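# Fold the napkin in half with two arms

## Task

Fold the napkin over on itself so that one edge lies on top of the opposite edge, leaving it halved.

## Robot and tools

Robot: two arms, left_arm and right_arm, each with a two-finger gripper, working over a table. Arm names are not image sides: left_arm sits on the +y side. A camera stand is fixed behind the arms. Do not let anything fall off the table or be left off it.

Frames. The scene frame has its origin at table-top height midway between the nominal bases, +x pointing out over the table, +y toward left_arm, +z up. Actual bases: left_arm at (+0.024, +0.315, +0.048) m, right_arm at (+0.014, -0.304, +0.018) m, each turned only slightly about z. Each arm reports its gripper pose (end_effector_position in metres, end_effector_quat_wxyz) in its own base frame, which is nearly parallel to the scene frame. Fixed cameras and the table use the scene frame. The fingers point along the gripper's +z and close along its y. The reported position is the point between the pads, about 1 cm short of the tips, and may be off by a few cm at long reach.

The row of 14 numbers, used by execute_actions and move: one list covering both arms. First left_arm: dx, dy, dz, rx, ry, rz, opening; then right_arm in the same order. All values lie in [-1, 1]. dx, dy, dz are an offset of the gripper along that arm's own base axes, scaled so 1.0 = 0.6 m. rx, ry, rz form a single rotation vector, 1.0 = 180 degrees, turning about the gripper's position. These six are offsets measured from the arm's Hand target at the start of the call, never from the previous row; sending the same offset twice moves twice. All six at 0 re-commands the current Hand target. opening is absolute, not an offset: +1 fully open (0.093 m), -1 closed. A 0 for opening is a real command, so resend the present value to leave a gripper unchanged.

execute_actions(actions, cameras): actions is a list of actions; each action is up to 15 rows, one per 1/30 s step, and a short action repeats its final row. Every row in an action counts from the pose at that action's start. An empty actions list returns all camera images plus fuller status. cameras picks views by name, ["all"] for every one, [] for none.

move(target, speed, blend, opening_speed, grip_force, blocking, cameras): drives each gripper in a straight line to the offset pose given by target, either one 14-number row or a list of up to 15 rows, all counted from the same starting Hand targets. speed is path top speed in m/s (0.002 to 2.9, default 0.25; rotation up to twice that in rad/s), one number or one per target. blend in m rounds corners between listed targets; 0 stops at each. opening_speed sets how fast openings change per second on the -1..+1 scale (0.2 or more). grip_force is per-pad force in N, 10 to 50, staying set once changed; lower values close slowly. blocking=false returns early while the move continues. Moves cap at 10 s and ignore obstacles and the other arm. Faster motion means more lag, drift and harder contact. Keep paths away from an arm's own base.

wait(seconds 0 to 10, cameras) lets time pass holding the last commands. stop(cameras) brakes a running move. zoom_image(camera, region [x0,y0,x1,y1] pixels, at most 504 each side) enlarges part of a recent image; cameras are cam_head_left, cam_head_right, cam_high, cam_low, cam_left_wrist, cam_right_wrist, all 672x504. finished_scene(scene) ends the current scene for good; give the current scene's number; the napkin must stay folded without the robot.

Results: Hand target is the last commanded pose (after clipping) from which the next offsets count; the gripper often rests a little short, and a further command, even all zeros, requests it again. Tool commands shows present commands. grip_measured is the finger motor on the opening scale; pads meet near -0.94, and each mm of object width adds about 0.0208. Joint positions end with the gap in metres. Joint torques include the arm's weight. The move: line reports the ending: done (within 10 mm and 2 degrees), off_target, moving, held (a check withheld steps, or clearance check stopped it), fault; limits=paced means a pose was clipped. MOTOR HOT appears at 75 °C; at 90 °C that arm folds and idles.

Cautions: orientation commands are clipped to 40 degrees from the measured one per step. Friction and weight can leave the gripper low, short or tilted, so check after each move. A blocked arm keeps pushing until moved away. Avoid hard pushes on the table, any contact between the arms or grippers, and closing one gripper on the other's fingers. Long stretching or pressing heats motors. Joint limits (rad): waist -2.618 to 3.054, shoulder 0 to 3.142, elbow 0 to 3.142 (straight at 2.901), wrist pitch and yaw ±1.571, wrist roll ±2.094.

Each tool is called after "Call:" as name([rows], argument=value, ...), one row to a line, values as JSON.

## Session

Call:
execute_actions(actions=[])

Scene clock: 0.00 s.
left_arm: end_effector_position=(+0.3870, +0.0019, +0.0886) grip_measured=+1.000 end_effector_quat_wxyz=(+0.583, -0.047, +0.809, +0.065) | right_arm: end_effector_position=(+0.4013, +0.0012, +0.0831) grip_measured=+1.000 end_effector_quat_wxyz=(+0.550, +0.008, +0.834, -0.044)
Joint positions: left_arm=[-0.108 1.587 0.347 0.911 -0.262 -0.036 0.093] | right_arm=[0.061 1.589 0.437 0.746 0.138 -0.012 0.093]
Joint velocities: within noise
Joint torques (N m): no reading
Motor temperatures (°C): left_arm=[27 28 27 23 23 27 26] | right_arm=[26 47 37 27 26 25 25]
Heat: left arm: 28 °C; right arm: 47 °C.
Hand target: left_arm +0.3885, +0.0017, +0.0916; +0.586, -0.047, +0.807, +0.064 | right_arm +0.4061, +0.0015, +0.0947; +0.565, +0.009, +0.824, -0.043
Tool commands: left_gripper/opening=+1.0 right_gripper/opening=+1.0

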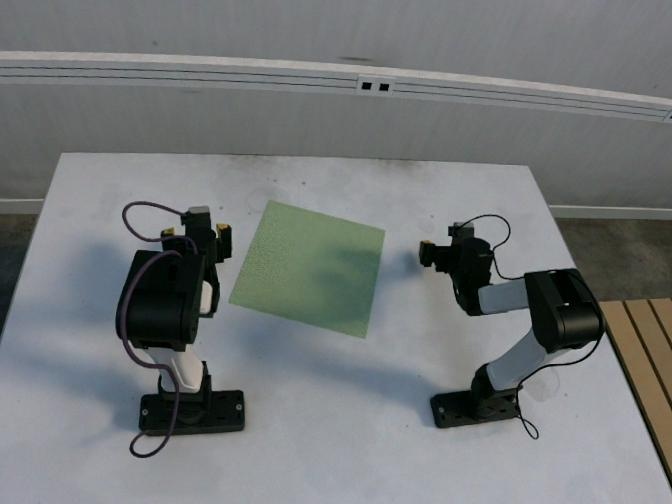

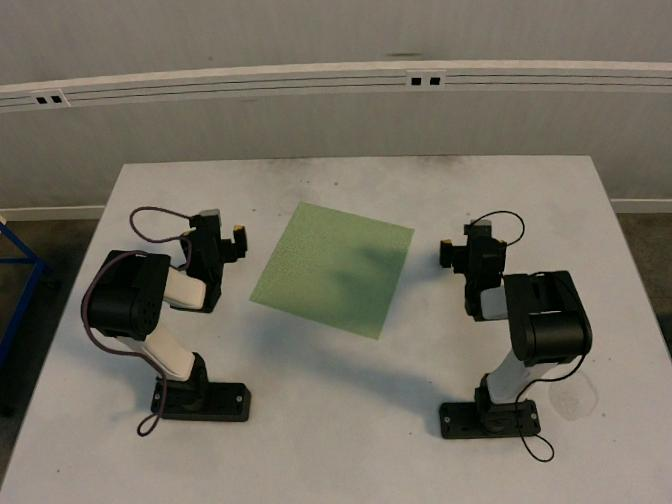

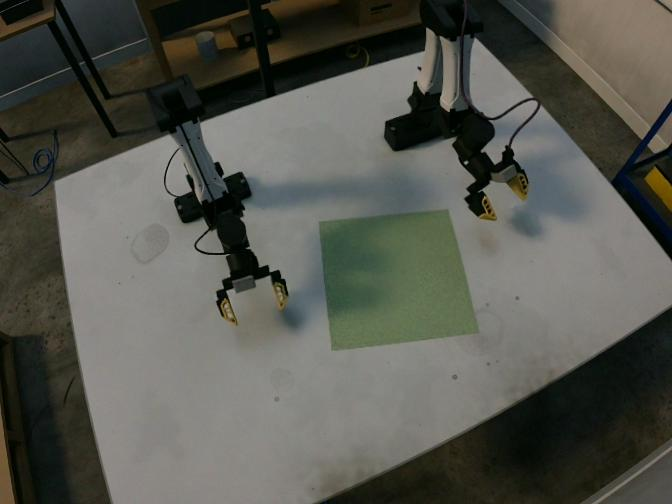

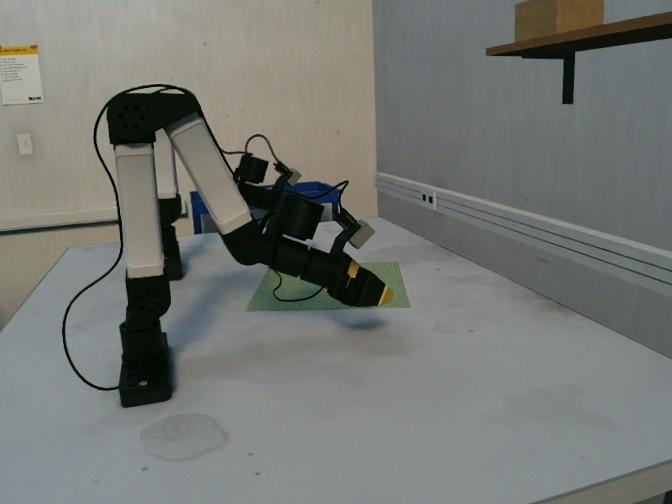

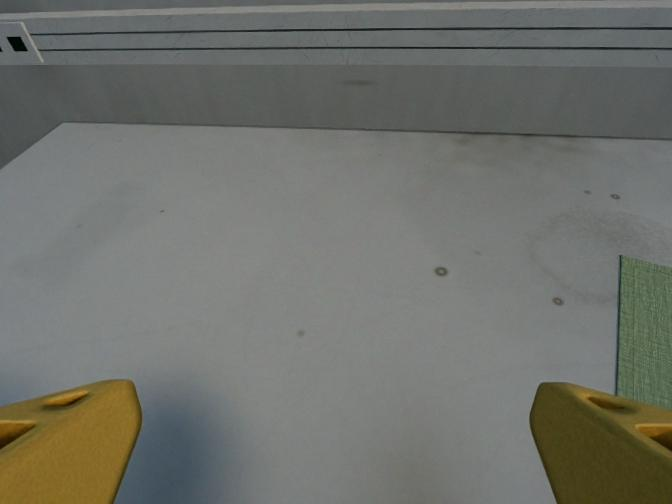

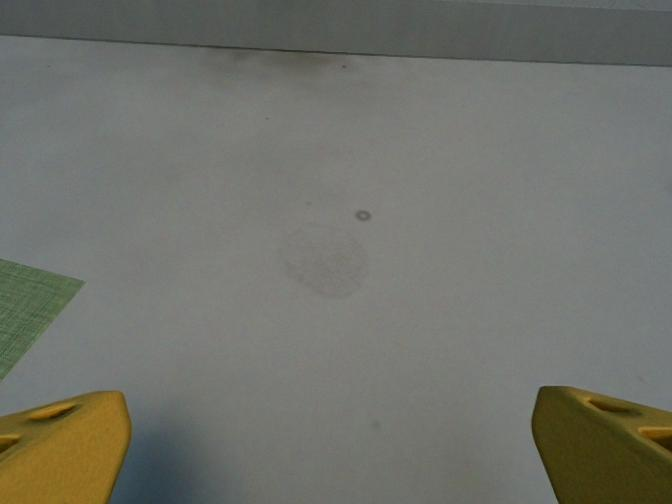

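Call:
move([
  [-0.16,-0.05,0.1,-0.2846,0.3107,0.3139,-0.3,-0.25,0.2,0.12,-0.2121,0.3477,0.351,-0.3],
  [-0.246,-0.0977,-0.1227,-0.2846,0.3107,0.3139,-0.3,-0.4077,0.4052,-0.0745,-0.2121,0.3477,0.351,-0.3],
], speed=0.5, blend=[0.04, 0], cameras=["cam_left_wrist", "cam_right_wrist"])

Scene clock: 67.57 s.
left_arm: end_effector_position=(+0.2431, -0.0556, +0.0191) grip_measured=-0.297 end_effector_quat_wxyz=(-0.003, -0.589, +0.808, +0.004) | right_arm: end_effector_position=(+0.1605, +0.2465, +0.0546) grip_measured=-0.298 end_effector_quat_wxyz=(+0.001, -0.588, +0.809, +0.008)
Joint positions: left_arm=[-0.225 1.6 0.882 -0.863 0 -1.483 0.031] | right_arm=[0.986 1.696 1.139 -1.008 -0.014 -0.273 0.031]
Joint torques (N m): left_arm=[-0.64 -7.38 4.74 0.56 -0.14 -0.2] | right_arm=[0.27 -5.93 4.23 0.52 0.1 0.2]
Motor temperatures (°C): left_arm=[27 33 31 31 23 27 26] | right_arm=[26 50 41 36 26 25 25]
Heat: left arm: 33 °C; right arm: 50 °C.
Hand target: left_arm +0.2409, -0.0569, +0.0180; +0.000, -0.592, +0.806, +0.000 | right_arm +0.1614, +0.2446, +0.0500; +0.001, -0.584, +0.812, +0.000
Off the commanded pose: left_arm 0.003 m, 1 deg | right_arm 0.005 m, 1 deg.
move: done
Images, in order (width x height): cam_left_wrist 672x504, cam_right_wrist 672x504.

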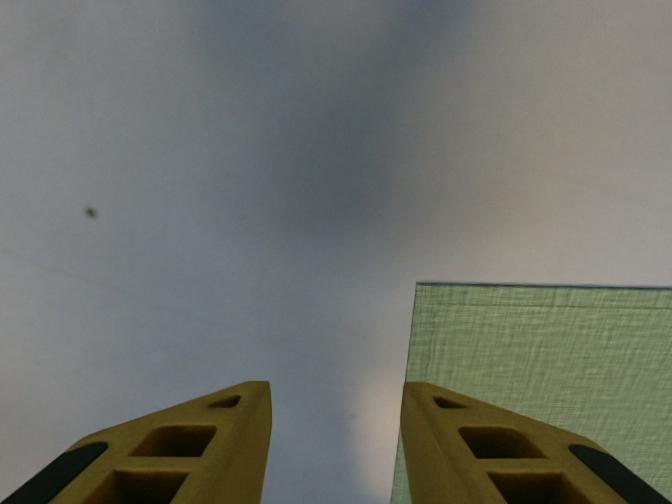

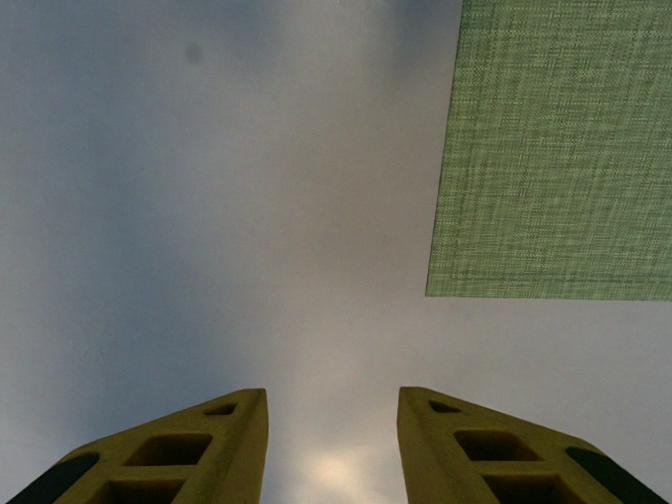

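Call:
move([
  [0.0488,-0.0345,-0.06,0,0,0,-0.3,0.068,-0.0063,-0.06,0,0,0,-0.3],
  [0.0488,-0.0345,-0.115,0,0,0,-0.3,0.068,-0.0063,-0.115,0,0,0,-0.3],
  [0.0488,-0.0345,-0.115,0,0,0,-1,0.068,-0.0063,-0.115,0,0,0,-1],
  [0.0588,-0.0375,-0.02,0,0,0,-1,0.078,-0.0093,-0.02,0,0,0,-1],
], speed=[0.2, 0.12, 0.1, 0.12], blend=[0.01, 0, 0, 0], opening_speed=0.8, cameras=["cam_left_wrist", "cam_right_wrist"])

Scene clock: 95.23 s.
left_arm: end_effector_position=(+0.2724, -0.0768, -0.0021) grip_measured=-0.984 end_effector_quat_wxyz=(-0.006, -0.589, +0.808, +0.006) | right_arm: end_effector_position=(+0.2005, +0.2292, +0.0201) grip_measured=-0.972 end_effector_quat_wxyz=(-0.027, -0.581, +0.814, -0.014)
Joint positions: left_arm=[-0.273 1.77 0.979 -0.797 0.003 -1.532 0] | right_arm=[0.86 1.839 1.165 -0.956 0.014 -0.379 0]
Joint torques (N m): left_arm=[-0.64 -9.03 7.56 0.2 -0.18 -0.2] | right_arm=[-0.39 -10.32 7.41 0.19 -0.15 -0.06]
Heat: left arm: 33 °C; right arm: 51 °C.
Hand target: left_arm +0.2762, -0.0795, +0.0060; +0.000, -0.592, +0.806, +0.000 | right_arm +0.2083, +0.2390, +0.0381; +0.001, -0.584, +0.812, +0.000
Off the commanded pose: left_arm 0.009 m, 1 deg | right_arm 0.022 m, 4 deg.
move: off_target (right_arm); target 3's new opening was sent with left_arm's hand 0.017 m and 2 deg from that target
Images, in order (width x height): cam_left_wrist 672x504, cam_right_wrist 672x504.

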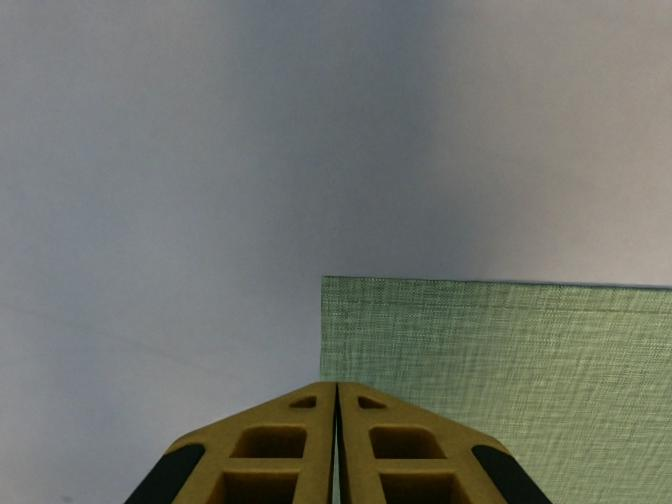

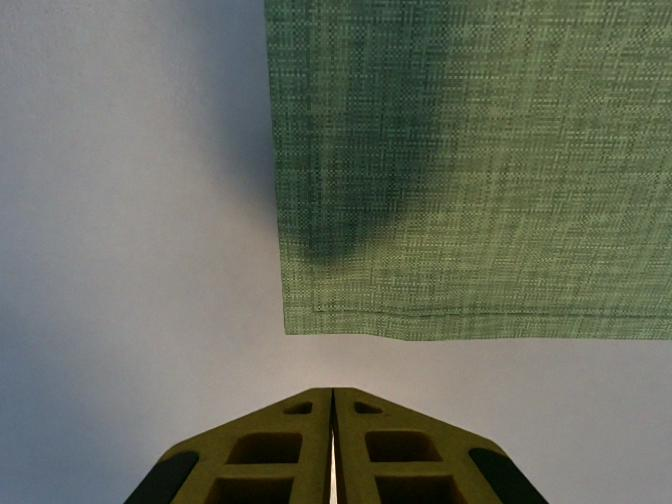

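Call:
move([
  [0.008,0.006,0.0,0,0,0,-0.3,-0.003,0.031,0.0,0,0,0,-0.3],
  [0.008,0.006,-0.1,0,0,0,-0.3,-0.003,0.031,-0.1035,0,0,0,-0.3],
  [0.008,0.006,-0.1,0,0,0,-1,-0.003,0.031,-0.1035,0,0,0,-1],
  [0.008,0.006,0.02,0,0,0,-1,-0.003,0.031,0.02,0,0,0,-1],
], speed=[0.15, 0.12, 0.1, 0.12], opening_speed=0.8, cameras=["cam_left_wrist", "cam_right_wrist"])

Scene clock: 131.00 s.
left_arm: end_effector_position=(+0.2756, -0.0782, +0.0092) grip_measured=-0.983 end_effector_quat_wxyz=(-0.008, -0.589, +0.808, +0.006) | right_arm: end_effector_position=(+0.2034, +0.2471, +0.0320) grip_measured=-0.971 end_effector_quat_wxyz=(-0.023, -0.586, +0.810, -0.015)
Joint positions: left_arm=[-0.273 1.761 1.02 -0.849 0.006 -1.531 0] | right_arm=[0.891 1.87 1.258 -1.011 0.017 -0.361 0]
Joint torques (N m): left_arm=[0.57 -9.1 7.84 0.19 -0.2 -0.06] | right_arm=[0.38 -10.52 7.5 0.1 -0.18 0.16]
Motor temperatures (°C): left_arm=[27 35 33 26 23 27 26] | right_arm=[26 60 44 31 26 25 26]
Heat: left arm: 35 °C; right arm: 60 °C.
Hand target: left_arm +0.2809, -0.0759, +0.0179; +0.000, -0.592, +0.806, +0.000 | right_arm +0.2065, +0.2576, +0.0501; +0.001, -0.584, +0.812, +0.000
Off the commanded pose: left_arm 0.011 m, 1 deg | right_arm 0.021 m, 3 deg.
move: off_target (left_arm, right_arm); target 3's new opening was sent with right_arm's hand 0.020 m and 1 deg from that target
Images, in order (width x height): cam_left_wrist 672x504, cam_right_wrist 672x504.

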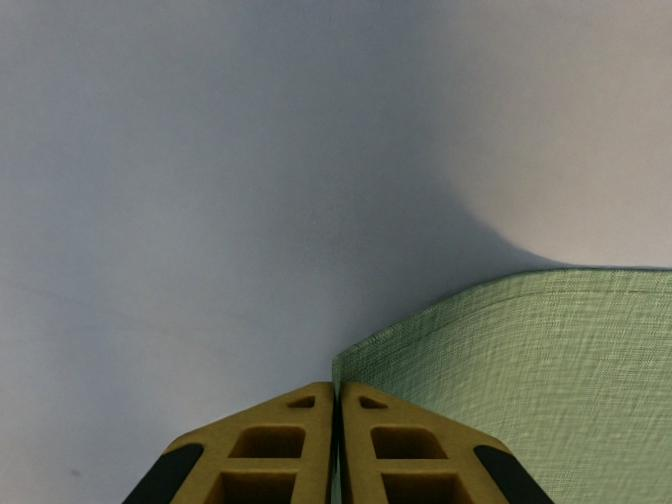

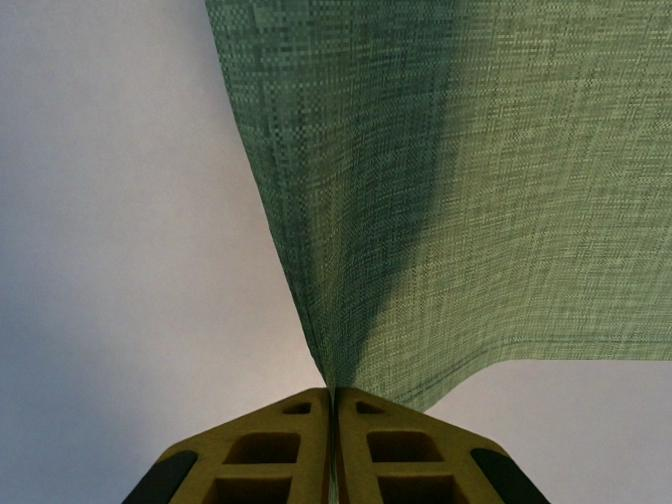

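Call:
move([
  [0.0318,-0.010,0.0283,0,0,0,-1,0.0316,-0.0106,0.0417,0,0,0,-1],
  [0.1272,-0.04,0.12,0,0,0,-1,0.1264,-0.0422,0.133,0,0,0,-1],
  [0.2703,-0.085,0.187,-0.02,-0.0636,0,-1,0.2686,-0.0898,0.2,-0.0106,-0.0315,0,-1],
  [0.3975,-0.125,0.145,-0.04,-0.127,0,-1,0.395,-0.132,0.158,-0.0211,-0.063,0,-1],
  [0.477,-0.15,0.0617,-0.0667,-0.212,0,-1,0.474,-0.1584,0.083,-0.0352,-0.105,0,-1],
  [0.509,-0.16,-0.005,-0.0667,-0.212,0,-1,0.5056,-0.169,0.02,-0.0352,-0.105,0,-1],
  [0.5136,-0.1615,-0.055,-0.0667,-0.212,0,-1,0.5056,-0.169,-0.033,-0.0352,-0.105,0,-1],
], speed=0.15, blend=[0.02,0.03,0.03,0.03,0.02,0.01,0], cameras=["cam_high","cam_head_left"])

Scene clock: 199.73 s.
left_arm: end_effector_position=(+0.5823, -0.1653, -0.0180) grip_measured=-0.984 end_effector_quat_wxyz=(+0.199, -0.557, +0.762, -0.264) | right_arm: end_effector_position=(+0.5081, +0.1606, +0.0366) grip_measured=-0.971 end_effector_quat_wxyz=(+0.107, -0.572, +0.802, -0.132)
Joint positions: left_arm=[-0.273 2.465 1.786 -0.218 0.013 -1.54 0] | right_arm=[0.369 2.404 2.066 -0.955 0.202 -0.898 0]
Joint torques (N m): left_arm=[-0.68 -13.76 9.87 2.04 -0.11 -0.14] | right_arm=[-0.24 -11.64 5.07 1.15 0.2 -0.04]
Motor temperatures (°C): left_arm=[27 41 34 26 23 27 26] | right_arm=[26 61 43 30 26 25 26]
Heat: left arm: 41 °C; right arm: 61 °C.
Hand target: left_arm +0.5892, -0.1727, -0.0150; +0.202, -0.556, +0.758, -0.276 | right_arm +0.5099, +0.1563, +0.0302; +0.102, -0.575, +0.800, -0.140
Off the commanded pose: left_arm 0.010 m, 1 deg | right_arm 0.008 m, 1 deg.
move: done; blend cut to 0.0161 m at target 1
Images, in order (width x height): cam_head_left 672x504, cam_high 672x504.

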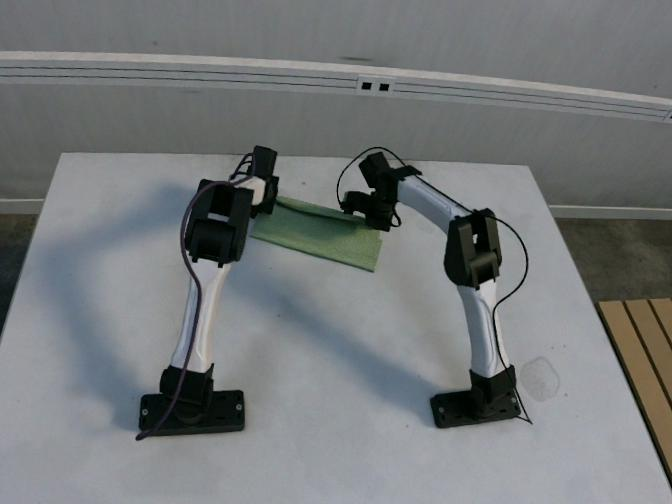

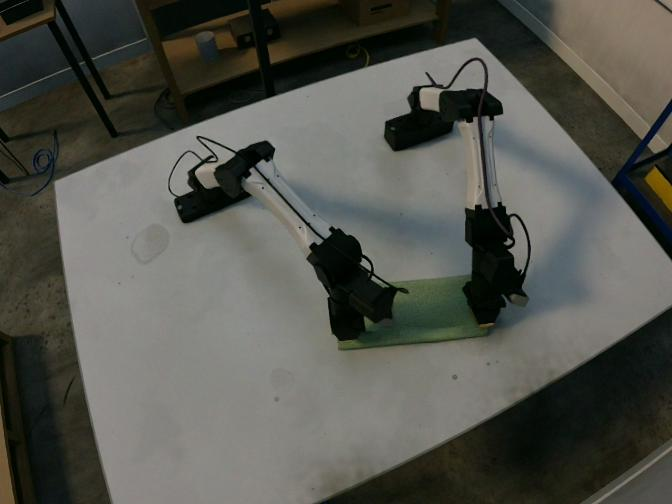

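Call:
zoom_image(camera="cam_high", region=[315, 250, 525, 375])

Call:
zoom_image(camera="cam_head_left", region=[230, 170, 410, 290])

Scaled by 2.400 from the camera's 672x504 image, which has a finer 960x720 frame.

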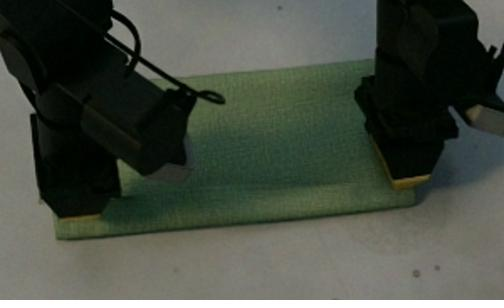

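Scaled by 2.800 from the camera's 672x504 image, which has a finer 960x720 frame.

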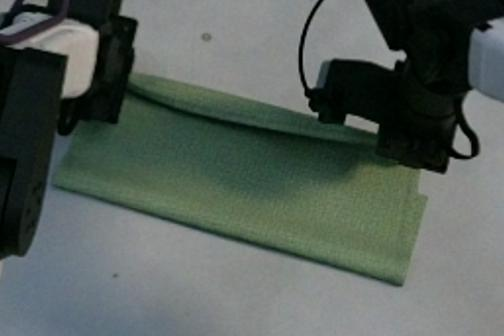

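Call:
move([
  [0.0025,-0.0233,0.02,0,0,0,-1,0.0005,-0.0283,0,0,0,0,-1],
  [0.0025,-0.0233,-0.0167,0,0,0,-1,0.0005,-0.0283,-0.0467,0,0,0,-1],
  [0.0025,-0.0233,-0.0167,0,0,0,-0.25,0.0005,-0.0283,-0.0467,0,0,0,-0.25],
  [0.0025,-0.0233,0.133,0,0,0,-0.25,0.0005,-0.0283,0.133,0,0,0,-0.25],
  [-0.45,0.133,0.25,0.0667,0.212,0,-0.25,-0.45,0.133,0.2,0.0352,0.105,0,-0.25],
], speed=[0.1,0.1,0.1,0.12,0.25], blend=[0,0,0,0.02,0], cameras=["cam_high","cam_head_left"])

Call:
zoom_image(camera="cam_high", region=[315, 250, 525, 375])

Call:
zoom_image(camera="cam_head_left", region=[230, 170, 410, 290])

Scene clock: 231.67 s.
left_arm: end_effector_position=(+0.3257, -0.0996, +0.1315) grip_measured=-0.253 end_effector_quat_wxyz=(-0.002, -0.592, +0.806, -0.006) | right_arm: end_effector_position=(+0.2458, +0.2383, +0.1392) grip_measured=-0.252 end_effector_quat_wxyz=(-0.010, -0.590, +0.807, -0.011)
Joint positions: left_arm=[-0.292 1.826 1.605 -1.342 0.01 -1.56 0.033] | right_arm=[0.779 1.864 1.685 -1.415 0.019 -0.483 0.033]
Joint torques (N m): left_arm=[0.51 -11.07 5.6 0.2 -0.26 0.02] | right_arm=[-0.05 -11.58 4.33 0.24 -0.2 0.21]
Motor temperatures (°C): left_arm=[27 46 39 28 23 27 26] | right_arm=[26 65 42 31 26 25 26]
Heat: left arm: 46 °C; right arm: 65 °C.
Hand target: left_arm +0.3192, -0.0929, +0.1351; +0.000, -0.591, +0.806, +0.000 | right_arm +0.2399, +0.2360, +0.1502; +0.001, -0.584, +0.812, +0.000
Off the commanded pose: left_arm 0.010 m, 1 deg | right_arm 0.013 m, 2 deg.
move: off_target (right_arm)
Images, in order (width x height): cam_head_left 672x504, cam_high 672x504.

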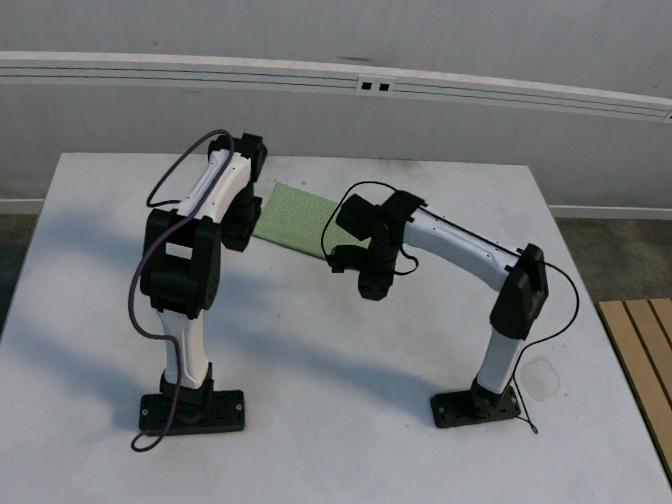

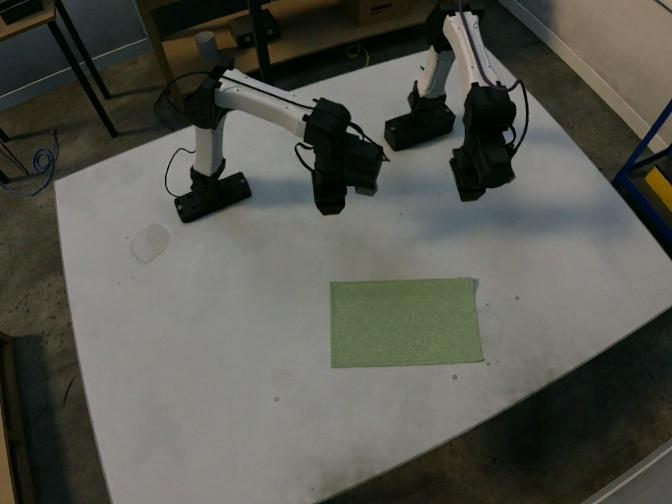

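Scaled by 2.400 from the camera's 672x504 image, which has a finer 960x720 frame.

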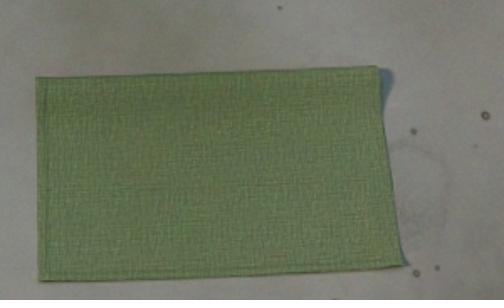

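Scaled by 2.800 from the camera's 672x504 image, which has a finer 960x720 frame.

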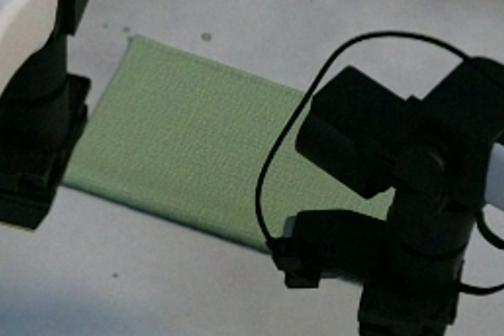

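Call:
move([
  [0.3147,-0.17,-0.192,0,0,0,-1,0.3635,-0.0317,-0.1587,0,0,0,-1],
  [0.3147,-0.17,-0.302,0,0,0,-1,0.3635,-0.0317,-0.267,0,0,0,-1],
  [-0.0192,-0.065,-0.3085,0,0,0,-1,0.0317,0.0793,-0.277,0,0,0,-1],
  [-0.0192,-0.065,-0.1,0,0,0,-1,0.0317,0.0793,-0.08,0,0,0,-1],
  [-0.167,0.205,0.025,0,0,0,-1,-0.033,-0.227,0,0,0,0,-1],
], speed=[0.25,0.06,0.1,0.12,0.25], blend=[0.02,0,0,0.02,0], cameras=["cam_high","cam_head_left"])

Call:
zoom_image(camera="cam_high", region=[315, 180, 525, 340])

Call:
zoom_image(camera="cam_head_left", region=[220, 200, 430, 340])

Scene clock: 321.30 s.
left_arm: end_effector_position=(+0.2235, +0.0288, +0.1484) grip_measured=-0.984 end_effector_quat_wxyz=(+0.003, -0.595, +0.804, -0.002) | right_arm: end_effector_position=(+0.2257, +0.1006, +0.1488) grip_measured=-0.973 end_effector_quat_wxyz=(-0.001, -0.580, +0.815, -0.008)
Joint positions: left_arm=[0.129 1.389 1.219 -1.394 0.001 -1.145 0] | right_arm=[0.43 1.477 1.296 -1.389 0.015 -0.807 0]
Joint torques (N m): left_arm=[0.44 -5.65 6.84 0.29 -0.15 0.08] | right_arm=[-0.23 -6.5 4.36 0.29 -0.19 -0.09]
Motor temperatures (°C): left_arm=[27 46 35 25 23 27 26] | right_arm=[26 70 40 29 26 25 26]
Heat: left arm: 46 °C; right arm: 70 °C.
Hand target: left_arm +0.2190, +0.0301, +0.1500; +0.000, -0.591, +0.806, +0.000 | right_arm +0.2200, +0.0999, +0.1502; +0.001, -0.584, +0.812, +0.000
Off the commanded pose: left_arm 0.005 m, 1 deg | right_arm 0.006 m, 1 deg.
elbow stopped short (left arm): the move would have taken joint 3 (elbow) straighter than the controller allows.
move: done
Images, in order (width x height): cam_head_left 672x504, cam_high 672x504.

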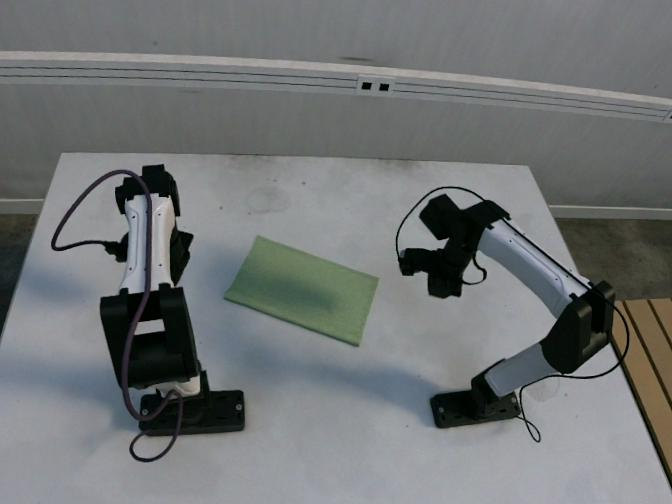

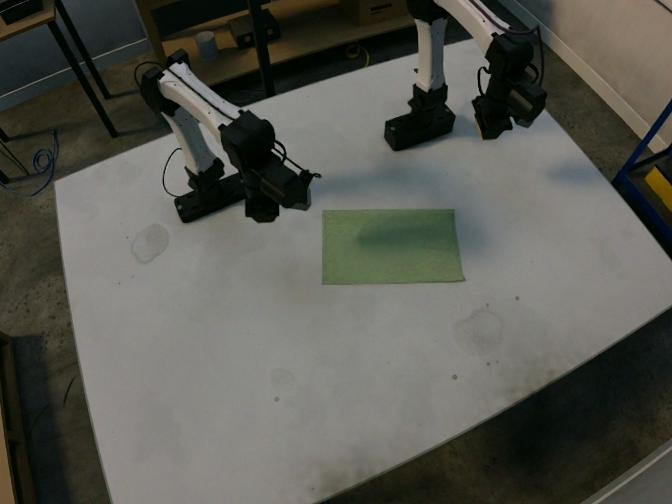

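Scaled by 2.400 from the camera's 672x504 image, which has a finer 960x720 frame.

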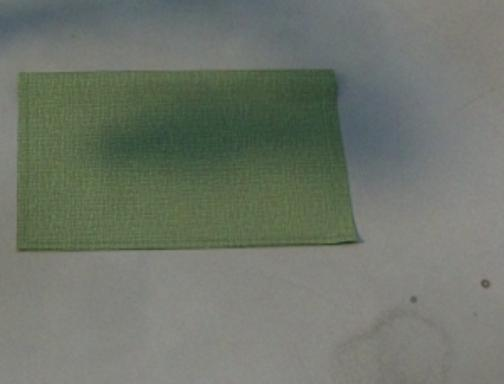

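Scaled by 2.400 from the camera's 672x504 image, which has a finer 960x720 frame.

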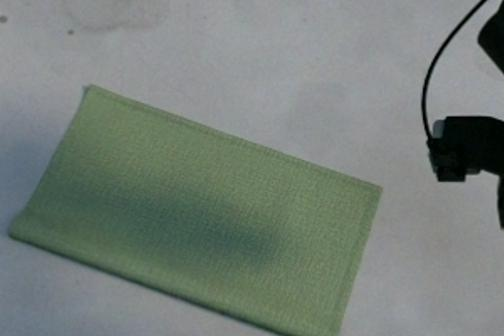

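Call:
zoom_image(camera="cam_high", region=[420, 240, 480, 295])

Call:
zoom_image(camera="cam_high", region=[310, 240, 370, 295])

Call:
zoom_image(camera="cam_head_left", region=[240, 225, 300, 270])

Call:
zoom_image(camera="cam_head_left", region=[330, 260, 390, 350])

Scaled by 8.400 from the camera's 672x504 image, which has a finer 960x720 frame.

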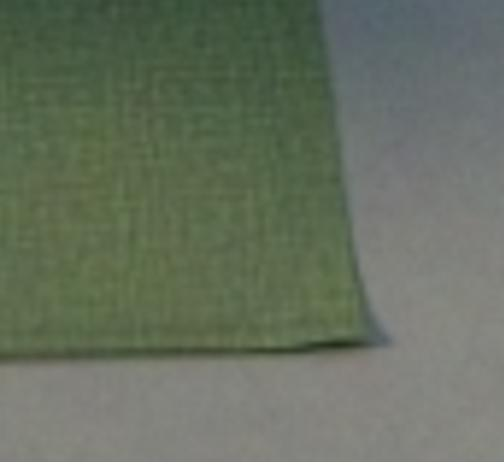

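Scaled by 8.400 from the camera's 672x504 image, which has a finer 960x720 frame.

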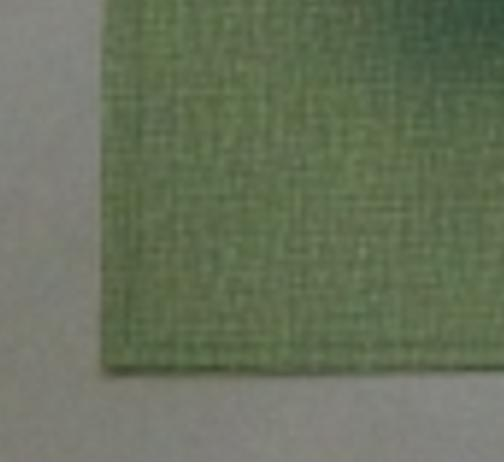

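Scaled by 8.400 from the camera's 672x504 image, which has a finer 960x720 frame.

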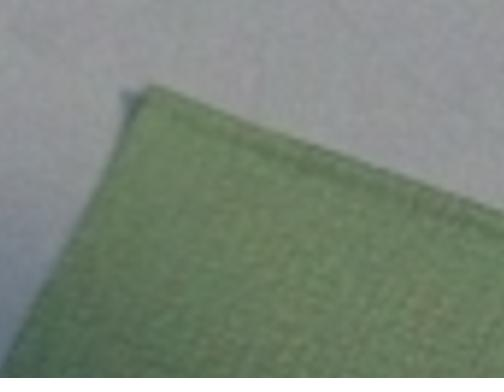

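Scaled by 5.600 from the camera's 672x504 image, which has a finer 960x720 frame.

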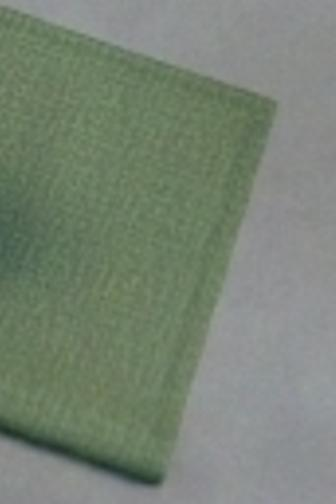

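Call:
move(target=[0.405,-0.272,-0.133,0,0,0,-0.3,0.279,0.152,-0.07,0,0,0,-0.3], speed=0.25, cameras=["cam_left_wrist","cam_right_wrist","cam_low"])

Scene clock: 376.57 s.
left_arm: end_effector_position=(+0.4614, -0.1325, +0.0736) grip_measured=-0.303 end_effector_quat_wxyz=(+0.003, -0.586, +0.810, -0.005) | right_arm: end_effector_position=(+0.3837, +0.1835, +0.1050) grip_measured=-0.302 end_effector_quat_wxyz=(-0.008, -0.587, +0.810, -0.006)
Joint positions: left_arm=[-0.279 2.478 2.397 -1.477 0.001 -1.532 0.031] | right_arm=[0.452 2.209 2.055 -1.43 0.015 -0.801 0.031]
Joint torques (N m): left_arm=[-0.21 -12.48 9.22 0.21 -0.15 -0.21] | right_arm=[0.55 -9.46 8.43 0.24 -0.19 0.2]
Motor temperatures (°C): left_arm=[27 39 38 25 23 27 26] | right_arm=[26 58 40 29 26 25 26]
Heat: left arm: 39 °C; right arm: 58 °C.
Hand target: left_arm +0.4620, -0.1331, +0.0703; +0.000, -0.592, +0.806, +0.000 | right_arm +0.3875, +0.1911, +0.1082; +0.001, -0.584, +0.812, +0.000
Off the commanded pose: left_arm 0.003 m, 1 deg | right_arm 0.009 m, 1 deg.
move: done
Images, in order (width x height): cam_low 672x504, cam_left_wrist 672x504, cam_right_wrist 672x504.

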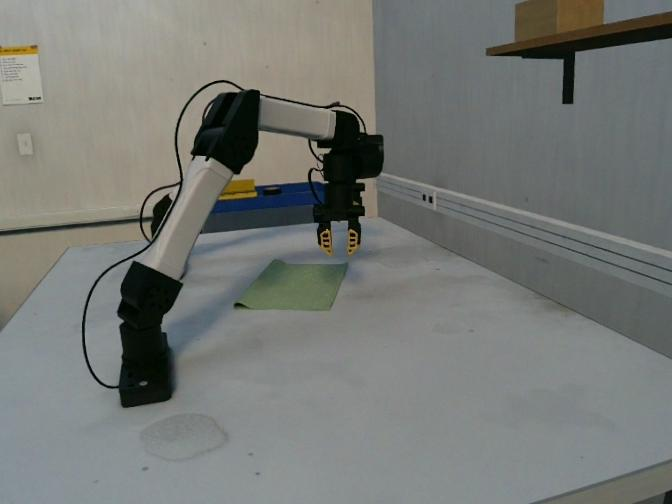

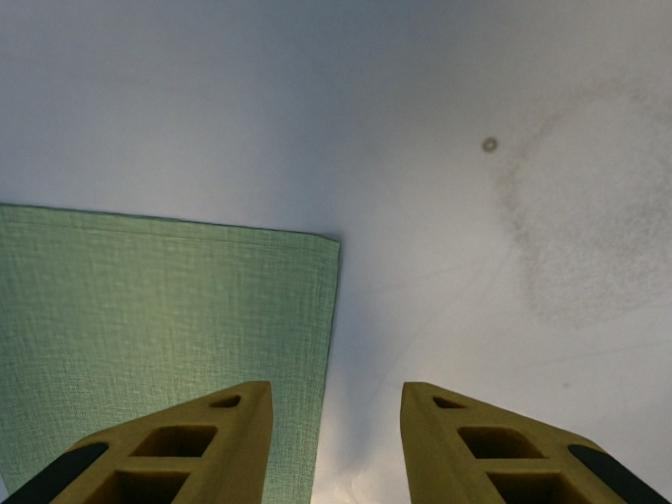

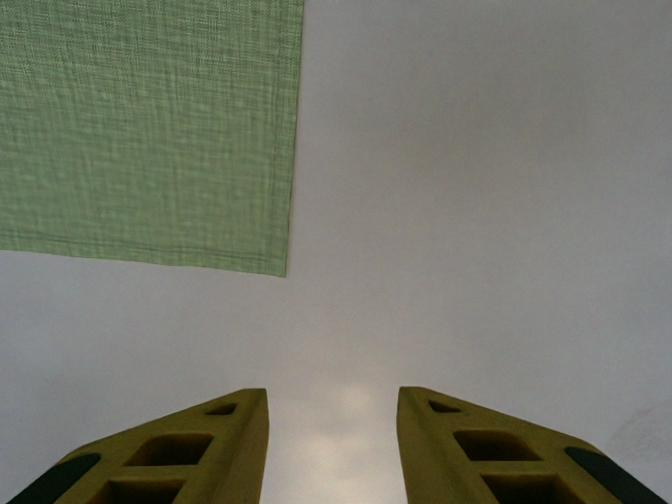

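Call:
zoom_image(camera="cam_left_wrist", region=[0, 190, 370, 380])

Call:
zoom_image(camera="cam_right_wrist", region=[0, 190, 330, 360])

Call:
zoom_image(camera="cam_low", region=[225, 250, 365, 320])

Scaled by 1.362 from the camera's 672x504 image, which has a finer 960x720 frame.

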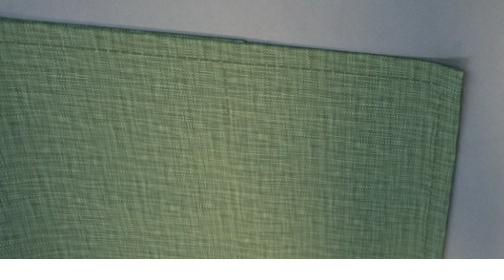

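Scaled by 1.527 from the camera's 672x504 image, which has a finer 960x720 frame.

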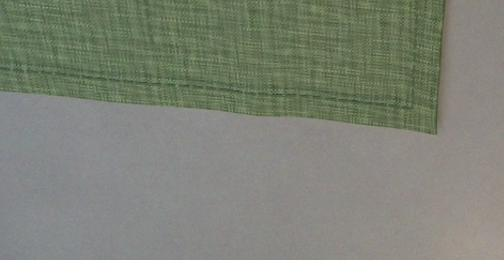

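Scaled by 3.600 from the camera's 672x504 image, which has a finer 960x720 frame.

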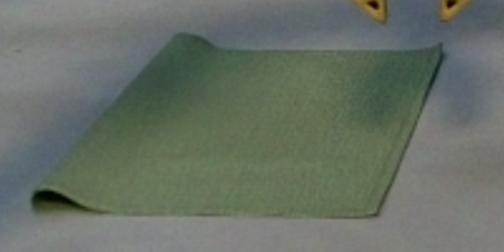

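Call:
zoom_image(camera="cam_right_wrist", region=[40, 235, 290, 290])

Call:
zoom_image(camera="cam_left_wrist", region=[80, 195, 345, 260])

Scaled by 2.016 from the camera's 672x504 image, which has a finer 960x720 frame.

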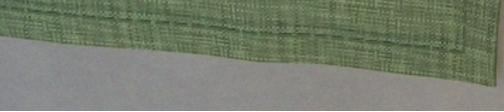

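Scaled by 1.902 from the camera's 672x504 image, which has a finer 960x720 frame.

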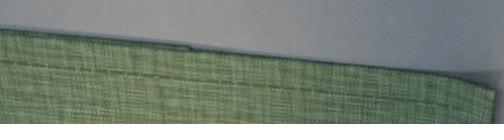

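Call:
move(target=[-0.0175,-0.0242,-0.134,0,0,-0.0278,-0.3,-0.0458,-0.0035,-0.1337,0,0,-0.0311,-0.3], speed=0.15, cameras=["cam_left_wrist","cam_right_wrist"])

Scene clock: 496.43 s.
left_arm: end_effector_position=(+0.4525, -0.1458, -0.0087) grip_measured=-0.303 end_effector_quat_wxyz=(-0.002, -0.564, +0.826, +0.002) | right_arm: end_effector_position=(+0.3585, +0.1828, +0.0097) grip_measured=-0.302 end_effector_quat_wxyz=(-0.027, -0.547, +0.837, -0.005)
Joint positions: left_arm=[-0.311 2.478 2.069 -1.167 0.001 -1.509 0.031] | right_arm=[0.478 2.197 1.652 -1.08 0.015 -0.679 0.031]
Joint torques (N m): left_arm=[-0.49 -14.84 5.48 0.57 -0.16 0.05] | right_arm=[0.53 -14.82 4.1 0.35 -0.18 0.19]
Motor temperatures (°C): left_arm=[27 58 45 24 23 27 26] | right_arm=[26 68 46 28 26 25 26]
Heat: left arm: 58 °C; right arm: 68 °C.
Hand target: left_arm +0.4514, -0.1476, -0.0102; +0.000, -0.556, +0.831, +0.000 | right_arm +0.3600, +0.1890, +0.0280; +0.001, -0.543, +0.840, +0.000
Off the commanded pose: left_arm 0.003 m, 1 deg | right_arm 0.019 m, 3 deg.
move: off_target (right_arm)
Images, in order (width x height): cam_left_wrist 672x504, cam_right_wrist 672x504.

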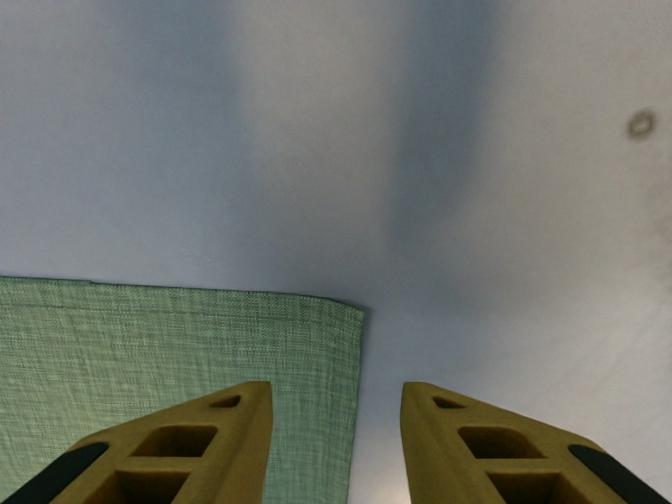

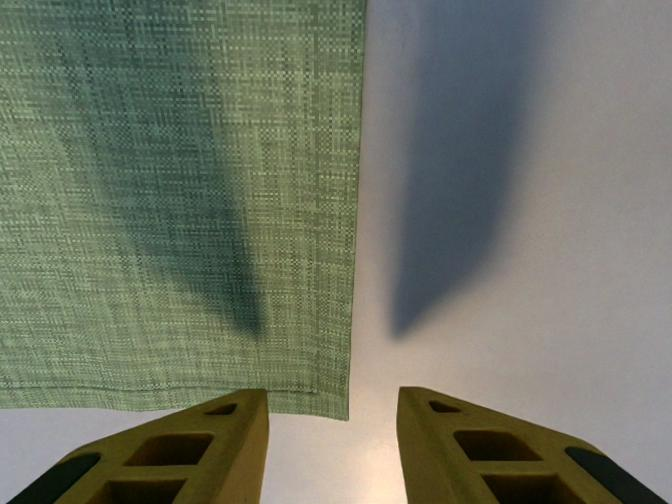

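Call:
move([
  [0.0063,-0.002,-0.073,0,0,0,-0.3,0.0117,0.006,-0.0833,0,0,0,-0.3],
  [0.0063,-0.002,-0.073,0,0,0,-1,0.0117,0.006,-0.0833,0,0,0,-1],
  [0.0063,-0.002,0.0253,0,0,0,-1,0.0117,0.006,0.02,0,0,0,-1],
], speed=[0.06,0.1,0.08], opening_speed=0.8, cameras=["cam_left_wrist","cam_right_wrist","cam_high"])

Call:
zoom_image(camera="cam_high", region=[315, 180, 525, 340])

Scene clock: 513.97 s.
left_arm: end_effector_position=(+0.4488, -0.1446, -0.0168) grip_measured=-0.984 end_effector_quat_wxyz=(-0.014, -0.563, +0.826, +0.016) | right_arm: end_effector_position=(+0.3577, +0.1856, +0.0160) grip_measured=-0.972 end_effector_quat_wxyz=(-0.030, -0.547, +0.836, +0.001)
Joint positions: left_arm=[-0.311 2.512 2.098 -1.199 0.002 -1.508 0] | right_arm=[0.48 2.198 1.679 -1.112 0.004 -0.678 0]
Joint torques (N m): left_arm=[-0.49 -17.36 8.95 0.1 -0.17 0.05] | right_arm=[0.31 -13.67 7.84 0.08 -0.1 0.21]
Motor temperatures (°C): left_arm=[27 61 41 24 23 27 26] | right_arm=[26 74 45 28 26 25 26]
Heat: left arm: 61 °C; right arm: 74 °C.
Hand target: left_arm +0.4553, -0.1488, +0.0051; +0.000, -0.556, +0.831, +0.000 | right_arm +0.3670, +0.1926, +0.0400; +0.001, -0.543, +0.840, +0.000
Off the commanded pose: left_arm 0.023 m, 3 deg | right_arm 0.027 m, 4 deg.
move: off_target (left_arm, right_arm); target 2's new opening was sent with right_arm's hand 0.020 m and 1 deg from that target
Images, in order (width x height): cam_high 672x504, cam_left_wrist 672x504, cam_right_wrist 672x504.

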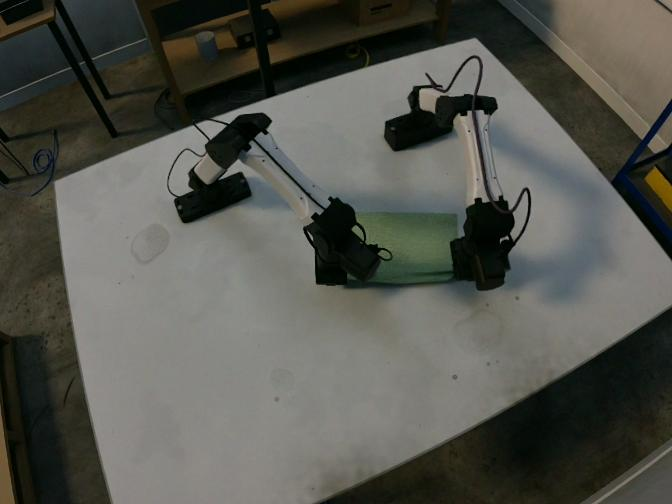

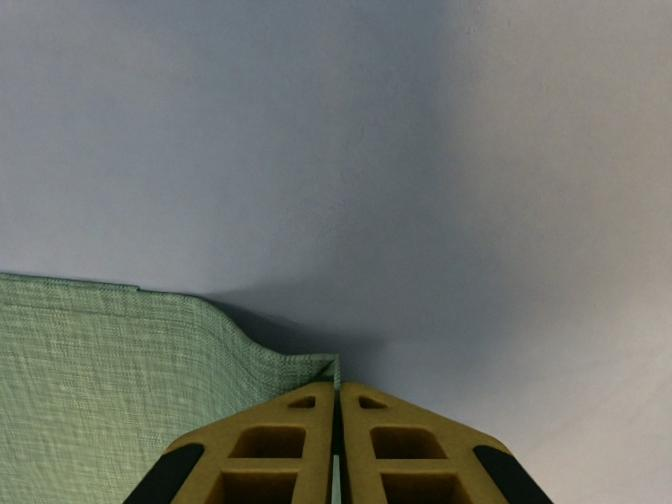

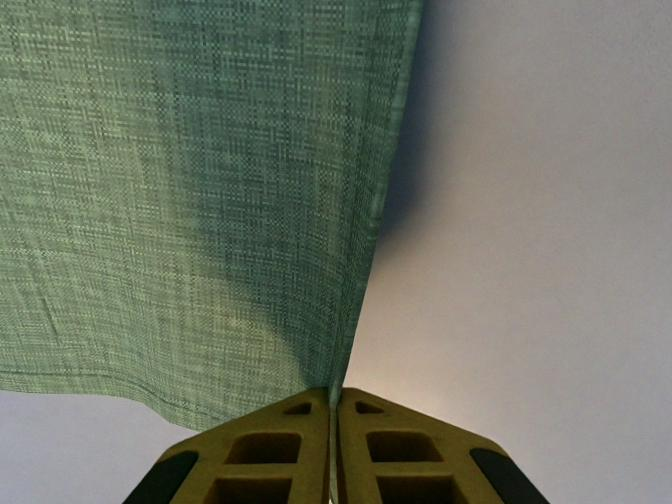

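Scaled by 2.400 from the camera's 672x504 image, which has a finer 960x720 frame.

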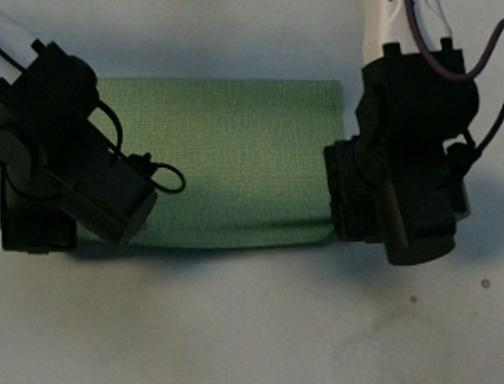

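Call:
move([
  [-0.184,0.078,0.067,0,0,0,-1,-0.16,0.07,0.062,0,0,0,-1],
  [-0.141,0.06,-0.065,0,0,0,-1,-0.116,0.051,-0.073,0,0,0,-1],
  [-0.141,0.06,-0.065,0,0,0,-0.2,-0.116,0.051,-0.073,0,0,0,-0.2],
  [-0.141,0.06,0.1,0,0,0,-0.2,-0.116,0.051,0.1,0,0,0,-0.2],
  [-0.394,0.298,0.242,0,0,0,-0.2,-0.245,-0.154,0.183,0,0,0,-0.2],
], speed=[0.13,0.1,0.1,0.12,0.25], blend=[0.015,0,0,0.02,0], cameras=["cam_high","cam_head_left","cam_low"])

Call:
zoom_image(camera="cam_high", region=[315, 180, 485, 310])

Call:
zoom_image(camera="cam_head_left", region=[220, 220, 400, 355])

Scene clock: 536.93 s.
left_arm: end_effector_position=(+0.2267, +0.0293, +0.1530) grip_measured=-0.203 end_effector_quat_wxyz=(+0.010, -0.559, +0.829, -0.005) | right_arm: end_effector_position=(+0.2250, +0.1029, +0.1483) grip_measured=-0.202 end_effector_quat_wxyz=(+0.000, -0.539, +0.842, -0.002)
Joint positions: left_arm=[0.129 1.386 1.235 -1.396 0 -1.058 0.035] | right_arm=[0.432 1.479 1.295 -1.388 0.004 -0.708 0.036]
Joint torques (N m): left_arm=[0.39 -5.45 5.61 0.35 -0.14 0.05] | right_arm=[-0.31 -6.57 4.27 0.28 -0.1 -0.06]
Motor temperatures (°C): left_arm=[27 66 41 24 23 27 26] | right_arm=[26 80 46 28 26 25 26]
Heat: left arm: 66 °C; right arm: 80 °C. Fold the right arm in close to its base, or ease its load, before you think long.
Hand target: left_arm +0.2189, +0.0299, +0.1504; +0.000, -0.556, +0.831, +0.000 | right_arm +0.2201, +0.1002, +0.1498; +0.001, -0.543, +0.840, +0.000
Off the commanded pose: left_arm 0.008 m, 1 deg | right_arm 0.006 m, 1 deg.
MOTOR HOT: joint 2 (shoulder) of the right arm reports 80 °C; the controller's stop level is 90 °C. To cool a motor, set the load down, stop pushing, or move to a pose that needs little force.
move: done
Images, in order (width x height): cam_head_left 672x504, cam_high 672x504, cam_low 672x504.

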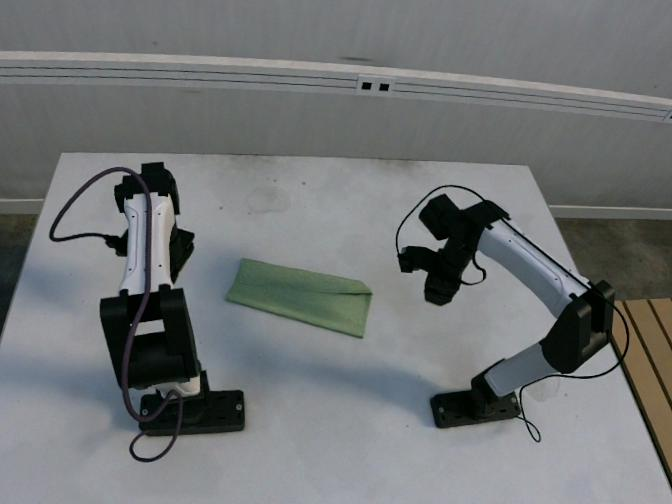

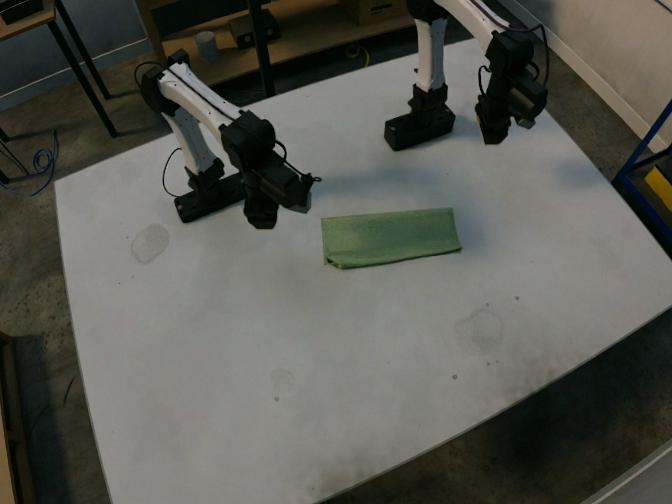

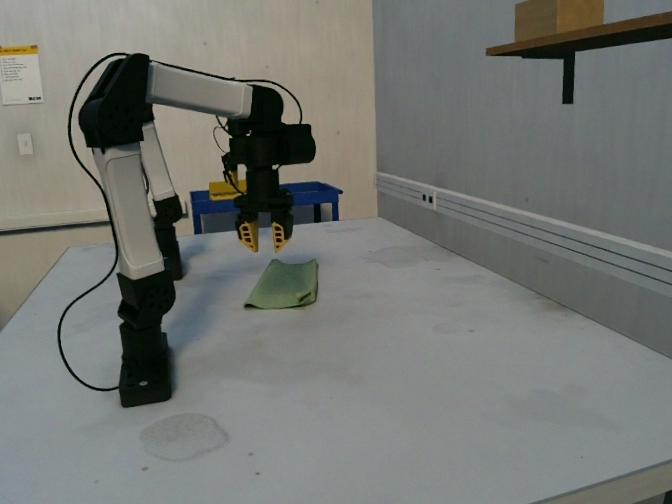

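Scaled by 2.965 from the camera's 672x504 image, which has a finer 960x720 frame.

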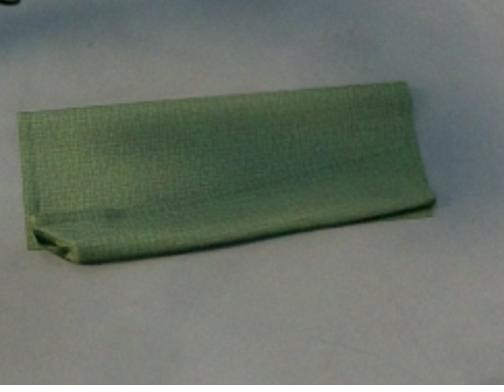

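Scaled by 2.800 from the camera's 672x504 image, which has a finer 960x720 frame.

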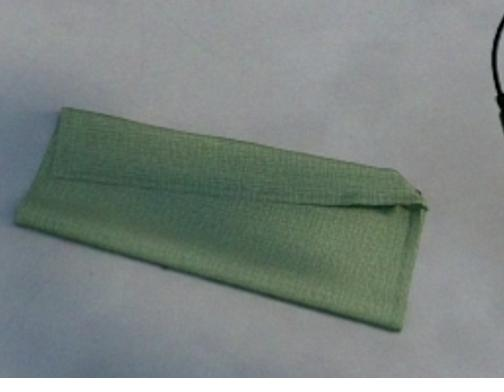

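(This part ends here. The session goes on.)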